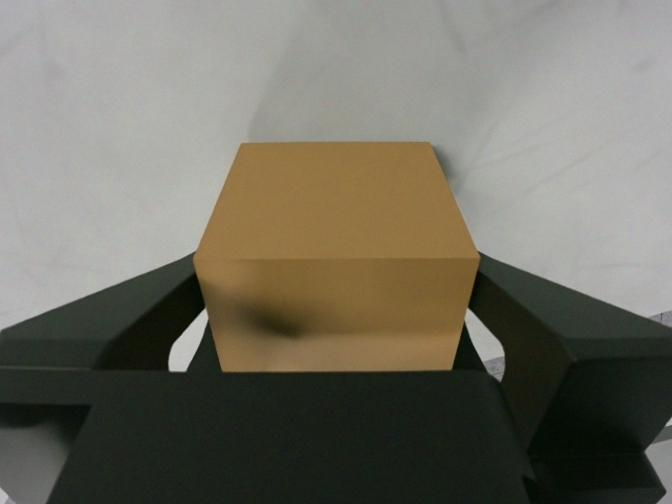

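Call:
{"op": "move", "data": {
  "arm2": {"joints":{"gripper_m":0.088}},
  "arm1": {"target":[-0.40,1.13,1.2,0,0.2444,0.9697,0],"speed":0.3},
  "arm4": {"target":[0.33,0.645,1.2,0.1033,-0.8788,0.2215,0.4098],"speed":0.3}
}}

Call:
{"op": "move", "data": {
  "arm2": {"target":[-0.128,-1.037,1.1,0,0.1796,0.9837,0],"speed":0.12}
}}

Call:
{"op": "move", "data": {
  "arm2": {"target":[-0.40,-0.797,1.2,0,0.1796,0.9837,0],"speed":0.3},
  "arm1": {"joints":{"joint2_rad":0.4,"joint3_rad":1.4,"joint4_rad":-1.5}},
  "arm3": {"target":[0.33,-1.21,1.2,0.0759,-0.8915,0.1628,0.4157],"speed":0.3}
}}

Call:
{"op": "move", "data": {
  "arm2": {"joints":{"joint2_rad":0.4,"joint3_rad":1.4,"joint4_rad":-1.5}},
  "arm3": {"target":[-0.095,-1.06,1.11,0.0759,-0.8915,0.1628,0.4157],"speed":0.2},
  "arm4": {"target":[-0.08,0.895,1.10,0.1033,-0.8788,0.2215,0.4098],"speed":0.2},
  "cameras": ["arm3_cam_wrist","arm4_cam_wrist"]
}}

Scene clock: 152.30 s.
Joint torques (N m): arm1=[-2.14 -4.89 10.56 0.01 0.03 -0.05] | arm2=[1.08 -23.06 9.54 1.28 -0.09 0.06] | arm3=[0.44 8.18 6.17 2.61 -0.03 -0.11] | arm4=[0.03 -4.31 10.11 1.7 -0.02 0.16]
Motor temperatures (°C): arm1=[20 26 34 23 21 21 22] | arm2=[23 26 31 22 22 20 24] | arm3=[24 23 27 23 24 23 23] | arm4=[22 22 30 22 24 21 24]
Heat: arm1: hottest joint3_rad 34 °C; arm2: hottest joint3_rad 31 °C; arm3: hottest joint3_rad 27 °C; arm4: hottest joint3_rad 30 °C.
move: arm1 done; arm2 done; arm4 off_target
Joint velocities: within noise
arm1.joint_positions: joint1_rad=-2.432 joint2_rad=+1.223 joint3_rad=+1.304 joint4_rad=-1.624 joint5_rad=-0.010 joint6_rad=-0.302 gripper_m=+0.07497
arm1.joint_status: not commanded
arm1.hand: x=-0.3965 y=+1.1322 z=+1.2023 quat_wxyz=(-0.007, -0.243, -0.970, +0.004) (m; scene frame)
arm1.hand_target: x=-0.3999 y=+1.1301 z=+1.2001 quat_wxyz=(+0.000, -0.244, -0.970, +0.000) (m; scene frame)
arm1.hand_status: done (0.005 m and 0.9 deg from the pose sent, 0.369 m and 2.2 deg at the start)
arm2.joint_positions: joint1_rad=+0.713 joint2_rad=+2.304 joint3_rad=+2.200 joint4_rad=-1.428 joint5_rad=+0.004 joint6_rad=-0.377 gripper_m=+0.08794
arm2.joint_status: all done
arm2.hand: x=-0.1284 y=-1.0394 z=+1.0066 quat_wxyz=(-0.016, -0.181, -0.983, +0.010) (m; scene frame)
arm2.hand_target: x=-0.1296 y=-1.0355 z=+0.9750 quat_wxyz=(+0.000, -0.180, -0.984, +0.000) (m; scene frame)
arm2.hand_status: not commanded
arm3: as last shown
arm4.joint_positions: joint1_rad=+1.054 joint2_rad=+0.759 joint3_rad=+0.849 joint4_rad=-0.830 joint5_rad=+0.027 joint6_rad=+0.001 gripper_m=+0.09400
arm4.joint_status: not commanded
arm4.hand: x=+0.3314 y=+0.6417 z=+1.1880 quat_wxyz=(-0.102, +0.888, -0.215, -0.392) (m; scene frame)
arm4.hand_target: x=+0.3303 y=+0.6449 z=+1.2000 quat_wxyz=(-0.103, +0.879, -0.221, -0.410) (m; scene frame)
arm4.hand_status: off_target (0.013 m and 2.4 deg from the pose sent, 0.410 m and 33.4 deg at the start)
pictures: none

Scene clock: 153.87 s.
Joint torques (N m): arm1=[-2.9 -4.54 10.47 0.17 0.08 0.02] | arm2=[1.14 -25.88 14.63 0.17 -0.09 0.06] | arm3=[0.44 8.12 6.17 2.61 -0.02 -0.11] | arm4=[0.26 -4.13 10.18 1.83 -0.04 0.13]
Motor temperatures (°C): arm1=[20 26 34 23 21 21 22] | arm2=[23 27 31 22 22 20 24] | arm3=[24 23 27 23 24 23 23] | arm4=[22 22 30 22 24 21 24]
Heat: arm1: hottest joint3_rad 34 °C; arm2: hottest joint3_rad 31 °C; arm3: hottest joint3_rad 27 °C; arm4: hottest joint3_rad 30 °C.
move: arm2 off_target
Joint velocities: within noise
arm1, arm3, arm4: as last shown
arm2.joint_positions: joint1_rad=+0.713 joint2_rad=+2.304 joint3_rad=+2.404 joint4_rad=-1.670 joint5_rad=+0.004 joint6_rad=-0.377 gripper_m=+0.08794
arm2.joint_status: not commanded
arm2.hand: x=-0.1354 y=-1.0333 z=+1.0844 quat_wxyz=(+0.000, -0.181, -0.983, +0.000) (m; scene frame)
arm2.hand_target: x=-0.1287 y=-1.0362 z=+1.0997 quat_wxyz=(-0.013, -0.179, -0.984, +0.008) (m; scene frame)
arm2.hand_status: off_target (0.018 m and 0.2 deg from the pose sent, 0.093 m and 2.2 deg at the start; a joint's target at an end of its range on 19 of 47 steps)
pictures: none

Scene clock: 155.90 s.
Joint torques (N m): arm1=[-2.26 8.47 8.03 2 0.02 -0.03] | arm2=[-0.03 -9.58 9.54 0.38 -0.09 -0.05] | arm3=[1.9 -3.37 10.14 2.25 0.11 -0.02] | arm4=[0.03 -4.48 10.15 1.89 -0.06 0.15]
Motor temperatures (°C): arm1=[20 26 34 23 21 21 22] | arm2=[23 27 31 22 22 20 24] | arm3=[24 23 27 23 24 23 23] | arm4=[22 22 30 22 24 21 24]
Heat: arm1: hottest joint3_rad 34 °C; arm2: hottest joint3_rad 31 °C; arm3: hottest joint3_rad 27 °C; arm4: hottest joint3_rad 30 °C.
move: arm1 done; arm2 off_target; arm3 done
Joint velocities: within noise
arm1.joint_positions: joint1_rad=-2.432 joint2_rad=+0.387 joint3_rad=+1.391 joint4_rad=-1.509 joint5_rad=-0.010 joint6_rad=-0.302 gripper_m=+0.07497
arm1.joint_status: all done
arm1.hand: x=-0.5508 y=+1.2921 z=+1.4511 quat_wxyz=(-0.429, -0.205, -0.840, +0.261) (m; scene frame)
arm1.hand_target: x=-0.5486 y=+1.2877 z=+1.4552 quat_wxyz=(-0.428, -0.206, -0.839, +0.266) (m; scene frame)
arm1.hand_status: not commanded
arm2.joint_positions: joint1_rad=+0.711 joint2_rad=+1.245 joint3_rad=+1.292 joint4_rad=-1.583 joint5_rad=+0.004 joint6_rad=-0.378 gripper_m=+0.08794
arm2.joint_status: not commanded
arm2.hand: x=-0.3947 y=-0.7974 z=+1.2092 quat_wxyz=(-0.015, -0.181, -0.983, +0.009) (m; scene frame)
arm2.hand_target: x=-0.4000 y=-0.7969 z=+1.2002 quat_wxyz=(+0.000, -0.180, -0.984, +0.000) (m; scene frame)
arm2.hand_status: off_target (0.011 m and 2.0 deg from the pose sent, 0.373 m and 0.2 deg at the start)
arm3.joint_positions: joint1_rad=-1.792 joint2_rad=+0.702 joint3_rad=+0.871 joint4_rad=-0.888 joint5_rad=+0.026 joint6_rad=+0.005 gripper_m=+0.09401
arm3.joint_status: not commanded
arm3.hand: x=+0.3323 y=-1.2086 z=+1.1934 quat_wxyz=(+0.075, -0.897, +0.165, +0.404) (m; scene frame)
arm3.hand_target: x=+0.3302 y=-1.2100 z=+1.2001 quat_wxyz=(+0.076, -0.892, +0.163, +0.416) (m; scene frame)
arm3.hand_status: done (0.007 m and 1.5 deg from the pose sent, 0.390 m and 33.5 deg at the start)
arm4: as last shown
pictures: none

Scene clock: 159.17 s.
Joint torques (N m): arm1=[-2.49 9 8.03 2.14 0.02 0.01] | arm2=[0.03 5.54 8.18 2.71 -0.07 -0.03] | arm3=[1.61 -22.48 14.65 1.18 -0.04 -0.06] | arm4=[0.5 -24.06 13.34 0.8 -0.05 -0.08]
Motor temperatures (°C): arm1=[20 26 34 23 21 21 22] | arm2=[23 27 31 22 22 20 24] | arm3=[24 24 27 23 24 23 23] | arm4=[22 22 31 22 24 21 24]
Heat: arm1: hottest joint3_rad 34 °C; arm2: hottest joint3_rad 31 °C; arm3: hottest joint3_rad 27 °C; arm4: hottest joint3_rad 31 °C.
move: arm2 done; arm3 off_target; arm4 off_target
Joint velocities: within noise
arm1: as last shown
arm2.joint_positions: joint1_rad=+0.710 joint2_rad=+0.394 joint3_rad=+1.393 joint4_rad=-1.507 joint5_rad=+0.004 joint6_rad=-0.378 gripper_m=+0.08794
arm2.joint_status: all done
arm2.hand: x=-0.5672 y=-0.6403 z=+1.4671 quat_wxyz=(-0.429, -0.158, -0.848, +0.269) (m; scene frame)
arm2.hand_target: x=-0.5667 y=-0.6421 z=+1.4711 quat_wxyz=(-0.429, -0.156, -0.846, +0.276) (m; scene frame)
arm2.hand_status: not commanded
arm3.joint_positions: joint1_rad=-1.792 joint2_rad=+1.931 joint3_rad=+1.740 joint4_rad=-0.543 joint5_rad=+0.026 joint6_rad=+0.005 gripper_m=+0.09401
arm3.joint_status: not commanded
arm3.hand: x=-0.0806 y=-1.0632 z=+1.0854 quat_wxyz=(+0.074, -0.900, +0.166, +0.397) (m; scene frame)
arm3.hand_target: x=-0.0934 y=-1.0604 z=+1.1101 quat_wxyz=(+0.076, -0.891, +0.163, +0.416) (m; scene frame)
arm3.hand_status: off_target (0.029 m and 2.4 deg from the pose sent, 0.460 m and 1.6 deg at the start)
arm4.joint_positions: joint1_rad=+0.999 joint2_rad=+2.072 joint3_rad=+1.914 joint4_rad=-0.566 joint5_rad=-0.015 joint6_rad=-0.009 gripper_m=+0.09400
arm4.joint_status: not commanded
arm4.hand: x=-0.0713 y=+0.8835 z=+1.0870 quat_wxyz=(-0.098, +0.882, -0.226, -0.401) (m; scene frame)
arm4.hand_target: x=-0.0789 y=+0.8945 z=+1.1000 quat_wxyz=(-0.104, +0.878, -0.222, -0.410) (m; scene frame)
arm4.hand_status: off_target (0.019 m and 1.4 deg from the pose sent, 0.491 m and 2.4 deg at the start)
pictures: arm3_cam_wrist, arm4_cam_wrist
Images, in order (width x height): arm3_cam_wrist 672x504, arm4_cam_wrist 672x504.

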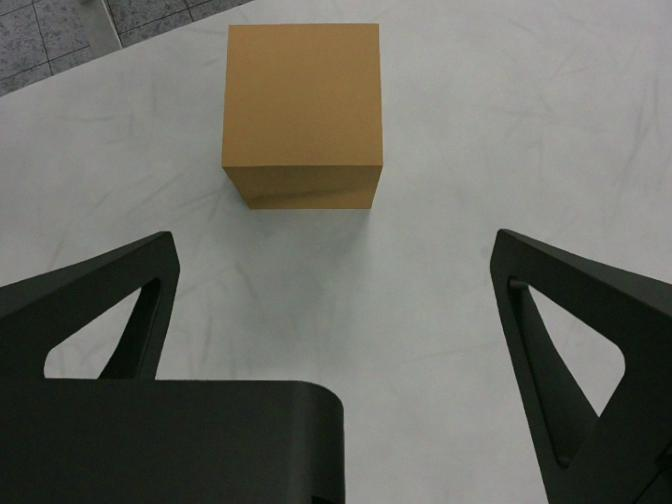

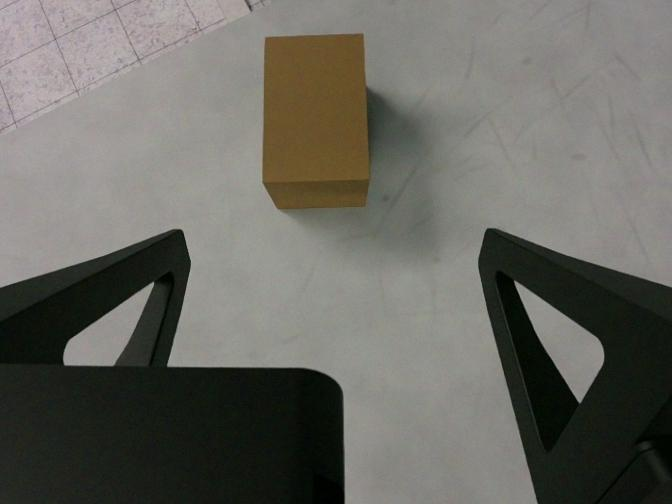

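Call:
{"op": "move", "data": {
  "arm3": {"target":[-0.166,-1.052,1.047,0.0759,-0.8915,0.1628,0.4157],"speed":0.1},
  "arm4": {"target":[-0.156,0.922,1.022,0.1033,-0.8788,0.2215,0.4098],"speed":0.1},
  "cameras": ["arm3_cam_wrist","arm4_cam_wrist"]
}}

Scene clock: 171.33 s.
Joint torques (N m): arm1=[-3.14 9.23 8.06 1.96 0.05 -0.02] | arm2=[-0.15 5.42 8.13 2.74 -0.07 -0.03] | arm3=[2.49 -24.82 14.78 1.92 0.12 0.02] | arm4=[1.9 -26.87 13.57 0.76 0.18 0.05]
Motor temperatures (°C): arm1=[20 26 33 23 21 21 22] | arm2=[23 26 31 22 22 20 23] | arm3=[24 24 30 23 24 23 23] | arm4=[22 23 36 22 24 21 24]
Heat: arm1: hottest joint3_rad 33 °C; arm2: hottest joint3_rad 31 °C; arm3: hottest joint3_rad 30 °C; arm4: hottest joint3_rad 36 °C.
move: arm3 off_target; arm4 off_target
Joint velocities: within noise
arm1, arm2: as last shown
arm3.joint_positions: joint1_rad=-1.782 joint2_rad=+2.155 joint3_rad=+1.951 joint4_rad=-0.542 joint5_rad=+0.038 joint6_rad=+0.011 gripper_m=+0.09401
arm3.joint_status: not commanded
arm3.hand: x=-0.1444 y=-1.0481 z=+1.0259 quat_wxyz=(+0.075, -0.902, +0.166, +0.391) (m; scene frame)
arm3.hand_target: x=-0.1638 y=-1.0530 z=+1.0473 quat_wxyz=(+0.076, -0.891, +0.163, +0.416) (m; scene frame)
arm3.hand_status: off_target (0.030 m and 3.1 deg from the pose sent, 0.094 m and 2.4 deg at the start)
arm4.joint_positions: joint1_rad=+1.002 joint2_rad=+2.371 joint3_rad=+2.255 joint4_rad=-0.595 joint5_rad=-0.009 joint6_rad=-0.009 gripper_m=+0.09400
arm4.joint_status: not commanded
arm4.hand: x=-0.1436 y=+0.9221 z=+1.0206 quat_wxyz=(-0.102, +0.880, -0.225, -0.405) (m; scene frame)
arm4.hand_target: x=-0.1551 y=+0.9215 z=+1.0220 quat_wxyz=(-0.104, +0.878, -0.221, -0.411) (m; scene frame)
arm4.hand_status: off_target (0.012 m and 0.7 deg from the pose sent, 0.113 m and 1.4 deg at the start)
pictures: arm3_cam_wrist, arm4_cam_wrist
Images, in order (width x height): arm3_cam_wrist 672x504, arm4_cam_wrist 672x504.

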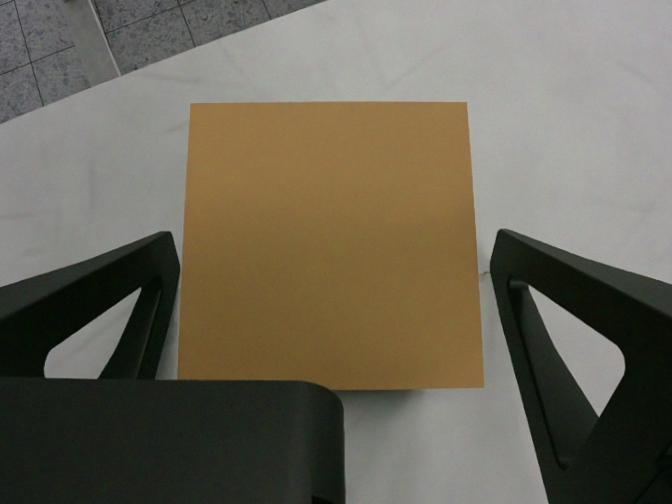

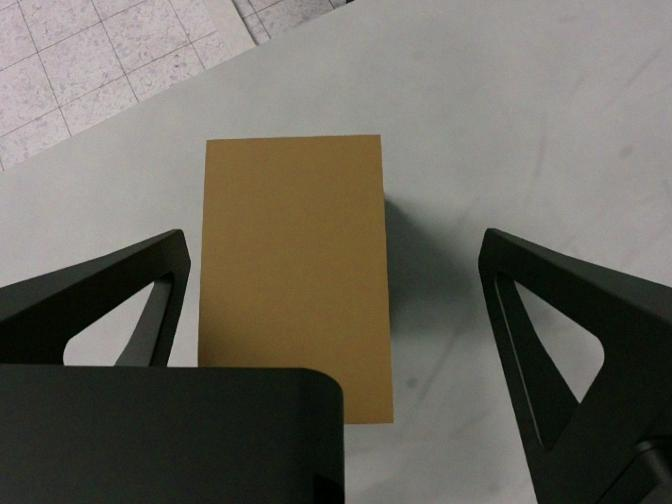

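Call:
{"op": "move", "data": {
  "arm3": {"joints":{"gripper_m":0.045}},
  "arm4": {"target":[-0.158,0.911,1.005,0.1033,-0.8788,0.2215,0.4098],"speed":0.05},
  "cameras": ["arm3_cam_wrist","arm4_cam_wrist"]
}}

Scene clock: 175.50 s.
Joint torques (N m): arm1=[-2.2 8.47 7.88 2.14 0.04 -0.02] | arm2=[0.09 5.42 8.17 2.74 -0.06 -0.03] | arm3=[2.49 -24.7 14.82 1.92 0.11 0.02] | arm4=[1.26 -27.52 9.74 1.89 0.23 0.13]
Motor temperatures (°C): arm1=[20 25 32 23 21 21 22] | arm2=[23 26 31 22 22 20 23] | arm3=[24 25 31 23 24 23 23] | arm4=[22 23 36 22 24 21 24]
Heat: arm1: hottest joint3_rad 32 °C; arm2: hottest joint3_rad 31 °C; arm3: hottest joint3_rad 31 °C; arm4: hottest joint3_rad 36 °C.
move: arm3 off_target; arm4 off_target
Joint velocities: within noise
arm1, arm2: as last shown
arm3.joint_positions: joint1_rad=-1.782 joint2_rad=+2.155 joint3_rad=+1.951 joint4_rad=-0.542 joint5_rad=+0.038 joint6_rad=+0.012 gripper_m=+0.05310
arm3.joint_status: gripper_m off_target (ended at +0.05313, target +0.04500)
arm3.hand: x=-0.1444 y=-1.0481 z=+1.0259 quat_wxyz=(+0.075, -0.902, +0.167, +0.391) (m; scene frame)
arm3.hand_target: x=-0.1638 y=-1.0529 z=+1.0473 quat_wxyz=(+0.076, -0.891, +0.163, +0.416) (m; scene frame)
arm3.hand_status: not commanded
arm4.joint_positions: joint1_rad=+1.017 joint2_rad=+2.371 joint3_rad=+2.255 joint4_rad=-0.581 joint5_rad=+0.001 joint6_rad=-0.009 gripper_m=+0.09400
arm4.joint_status: not commanded
arm4.hand: x=-0.1514 y=+0.9126 z=+1.0234 quat_wxyz=(-0.105, +0.878, -0.220, -0.411) (m; scene frame)
arm4.hand_target: x=-0.1572 y=+0.9106 z=+1.0052 quat_wxyz=(-0.103, +0.879, -0.221, -0.410) (m; scene frame)
arm4.hand_status: off_target (0.020 m and 0.3 deg from the pose sent, 0.024 m and 0.7 deg at the start)
pictures: arm3_cam_wrist, arm4_cam_wrist
Images, in order (width x height): arm3_cam_wrist 672x504, arm4_cam_wrist 672x504.

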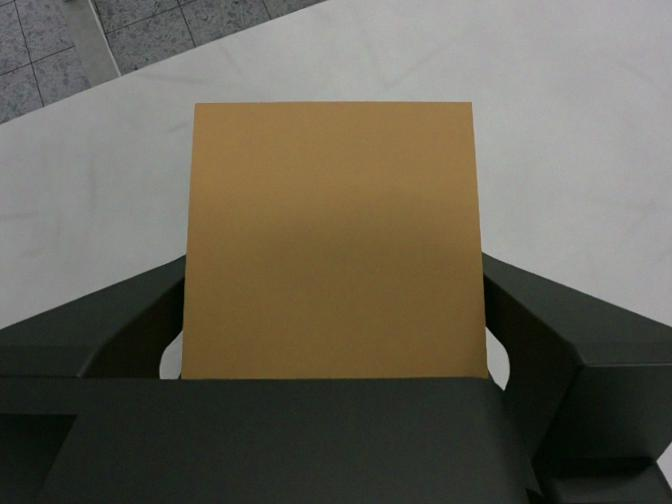

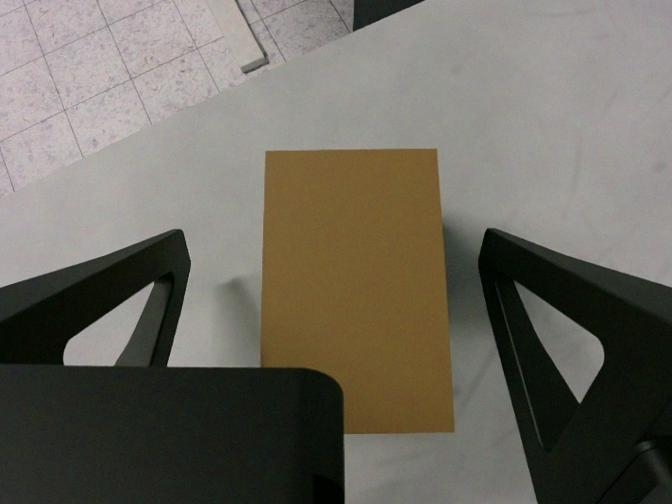

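Call:
{"op": "move", "data": {
  "arm3": {"target":[0.0,-1.09,1.165,0.0759,-0.8915,0.1628,0.4157],"speed":0.15},
  "arm4": {"target":[-0.158,0.914,0.992,0.1033,-0.8788,0.2215,0.4098],"speed":0.05}
}}

Call:
{"op": "move", "data": {
  "arm3": {"target":[0.36,-1.22,1.22,0.0759,-0.8915,0.1628,0.4157],"speed":0.25},
  "cameras": ["arm4_cam_wrist"]
}}

Scene clock: 183.77 s.
Joint torques (N m): arm1=[-2.49 8.41 7.94 2.11 0.04 -0.02] | arm2=[0.09 5.42 8.16 2.74 -0.07 -0.04] | arm3=[0.56 -19.43 9.73 1.39 -0.08 -0.13] | arm4=[1.61 -26.23 9.16 1.98 0.1 0.08]
Motor temperatures (°C): arm1=[20 25 32 23 21 21 22] | arm2=[23 26 31 22 22 20 23] | arm3=[24 25 31 23 24 23 24] | arm4=[22 24 36 22 24 21 24]
Heat: arm1: hottest joint3_rad 32 °C; arm2: hottest joint3_rad 31 °C; arm3: hottest joint3_rad 31 °C; arm4: hottest joint3_rad 36 °C.
move: arm3 done; arm4 off_target
Joint velocities: within noise
arm1, arm2: as last shown
arm3.joint_positions: joint1_rad=-1.782 joint2_rad=+1.662 joint3_rad=+1.549 joint4_rad=-0.578 joint5_rad=+0.024 joint6_rad=+0.009 gripper_m=+0.05310
arm3.joint_status: not commanded
arm3.hand: x=-0.0048 y=-1.0970 z=+1.1638 quat_wxyz=(+0.073, -0.892, +0.161, +0.417) (m; scene frame)
arm3.hand_target: x=+0.0000 y=-1.0901 z=+1.1649 quat_wxyz=(+0.076, -0.892, +0.163, +0.416) (m; scene frame)
arm3.hand_status: done (0.009 m and 0.4 deg from the pose sent, 0.205 m and 3.1 deg at the start)
arm4.joint_positions: joint1_rad=+1.017 joint2_rad=+2.371 joint3_rad=+2.246 joint4_rad=-0.556 joint5_rad=+0.002 joint6_rad=-0.009 gripper_m=+0.09400
arm4.joint_status: not commanded
arm4.hand: x=-0.1532 y=+0.9137 z=+1.0230 quat_wxyz=(-0.107, +0.875, -0.219, -0.418) (m; scene frame)
arm4.hand_target: x=-0.1565 y=+0.9133 z=+0.9923 quat_wxyz=(-0.103, +0.879, -0.221, -0.410) (m; scene frame)
arm4.hand_status: off_target (0.031 m and 1.1 deg from the pose sent, 0.032 m and 0.3 deg at the start)
pictures: none

Scene clock: 186.10 s.
Joint torques (N m): arm1=[-2.9 8.53 8.03 1.91 0.01 -0.03] | arm2=[-0.03 5.48 8.17 2.73 -0.07 -0.03] | arm3=[1.08 -0.73 9.44 1.35 0.12 -0.07] | arm4=[0.97 -26.29 9.36 1.92 0.1 0.1]
Motor temperatures (°C): arm1=[20 25 32 23 21 21 22] | arm2=[23 26 31 22 22 20 23] | arm3=[24 25 31 23 24 23 24] | arm4=[22 24 36 22 24 21 24]
Heat: arm1: hottest joint3_rad 32 °C; arm2: hottest joint3_rad 31 °C; arm3: hottest joint3_rad 31 °C; arm4: hottest joint3_rad 36 °C.
move: arm3 done
Joint velocities: within noise
arm1, arm2, arm4: as last shown
arm3.joint_positions: joint1_rad=-1.782 joint2_rad=+0.613 joint3_rad=+0.907 joint4_rad=-0.974 joint5_rad=+0.026 joint6_rad=+0.009 gripper_m=+0.05310
arm3.joint_status: not commanded
arm3.hand: x=+0.3595 y=-1.2212 z=+1.2246 quat_wxyz=(+0.075, -0.889, +0.161, +0.422) (m; scene frame)
arm3.hand_target: x=+0.3600 y=-1.2200 z=+1.2201 quat_wxyz=(+0.076, -0.892, +0.163, +0.416) (m; scene frame)
arm3.hand_status: done (0.005 m and 0.8 deg from the pose sent, 0.389 m and 0.4 deg at the start)
pictures: arm4_cam_wrist
Images, in order (width x height): arm4_cam_wrist 672x504.

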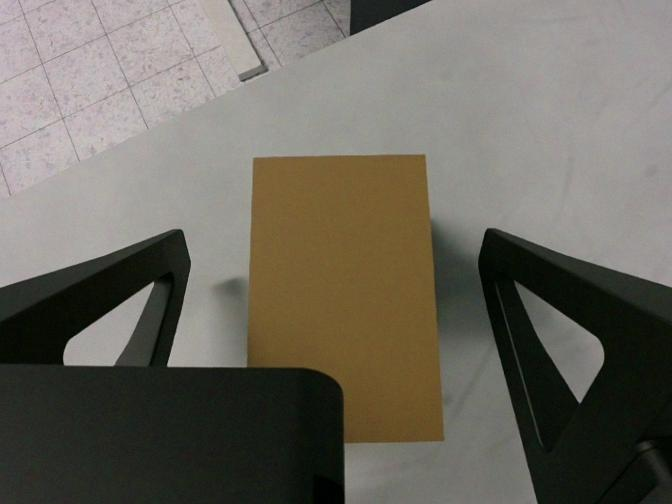

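Call:
{"op": "move", "data": {
  "arm4": {"target":[-0.157,0.914,0.98,0.1033,-0.8788,0.2215,0.4098],"speed":0.05},
  "arm3": {"joints":{"joint2_rad":0.7,"joint3_rad":1.5,"joint4_rad":-1.57}},
  "cameras": ["arm4_cam_wrist"]
}}

Scene clock: 192.67 s.
Joint torques (N m): arm1=[-2.9 9.35 7.95 2.11 0.01 -0.01] | arm2=[-0.03 5.48 8.14 2.77 -0.06 -0.03] | arm3=[0.97 1.03 10.52 1.21 0.12 -0.07] | arm4=[1.14 -26.58 9.13 1.88 0.09 0.09]
Motor temperatures (°C): arm1=[20 25 32 23 21 21 22] | arm2=[23 26 31 22 22 20 23] | arm3=[24 25 31 23 24 23 24] | arm4=[22 24 36 22 24 21 24]
Heat: arm1: hottest joint3_rad 32 °C; arm2: hottest joint3_rad 31 °C; arm3: hottest joint3_rad 31 °C; arm4: hottest joint3_rad 36 °C.
move: arm3 done; arm4 off_target
Joint velocities: within noise
arm1, arm2: as last shown
arm3.joint_positions: joint1_rad=-1.782 joint2_rad=+0.696 joint3_rad=+1.467 joint4_rad=-1.565 joint5_rad=+0.026 joint6_rad=+0.009 gripper_m=+0.05310
arm3.joint_status: all done
arm3.hand: x=+0.4414 y=-1.2473 z=+1.3810 quat_wxyz=(+0.067, -0.912, +0.164, +0.370) (m; scene frame)
arm3.hand_target: x=+0.4442 y=-1.2470 z=+1.3938 quat_wxyz=(+0.070, -0.907, +0.165, +0.381) (m; scene frame)
arm3.hand_status: not commanded
arm4.joint_positions: joint1_rad=+1.017 joint2_rad=+2.372 joint3_rad=+2.224 joint4_rad=-0.527 joint5_rad=+0.002 joint6_rad=-0.009 gripper_m=+0.09400
arm4.joint_status: not commanded
arm4.hand: x=-0.1532 y=+0.9136 z=+1.0154 quat_wxyz=(-0.107, +0.874, -0.219, -0.421) (m; scene frame)
arm4.hand_target: x=-0.1552 y=+0.9131 z=+0.9803 quat_wxyz=(-0.103, +0.879, -0.222, -0.410) (m; scene frame)
arm4.hand_status: off_target (0.036 m and 1.5 deg from the pose sent, 0.043 m and 1.1 deg at the start)
pictures: arm4_cam_wrist
Images, in order (width x height): arm4_cam_wrist 672x504.

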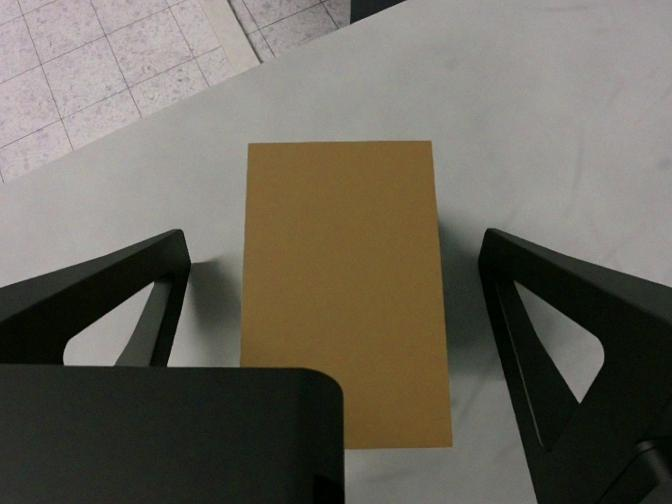

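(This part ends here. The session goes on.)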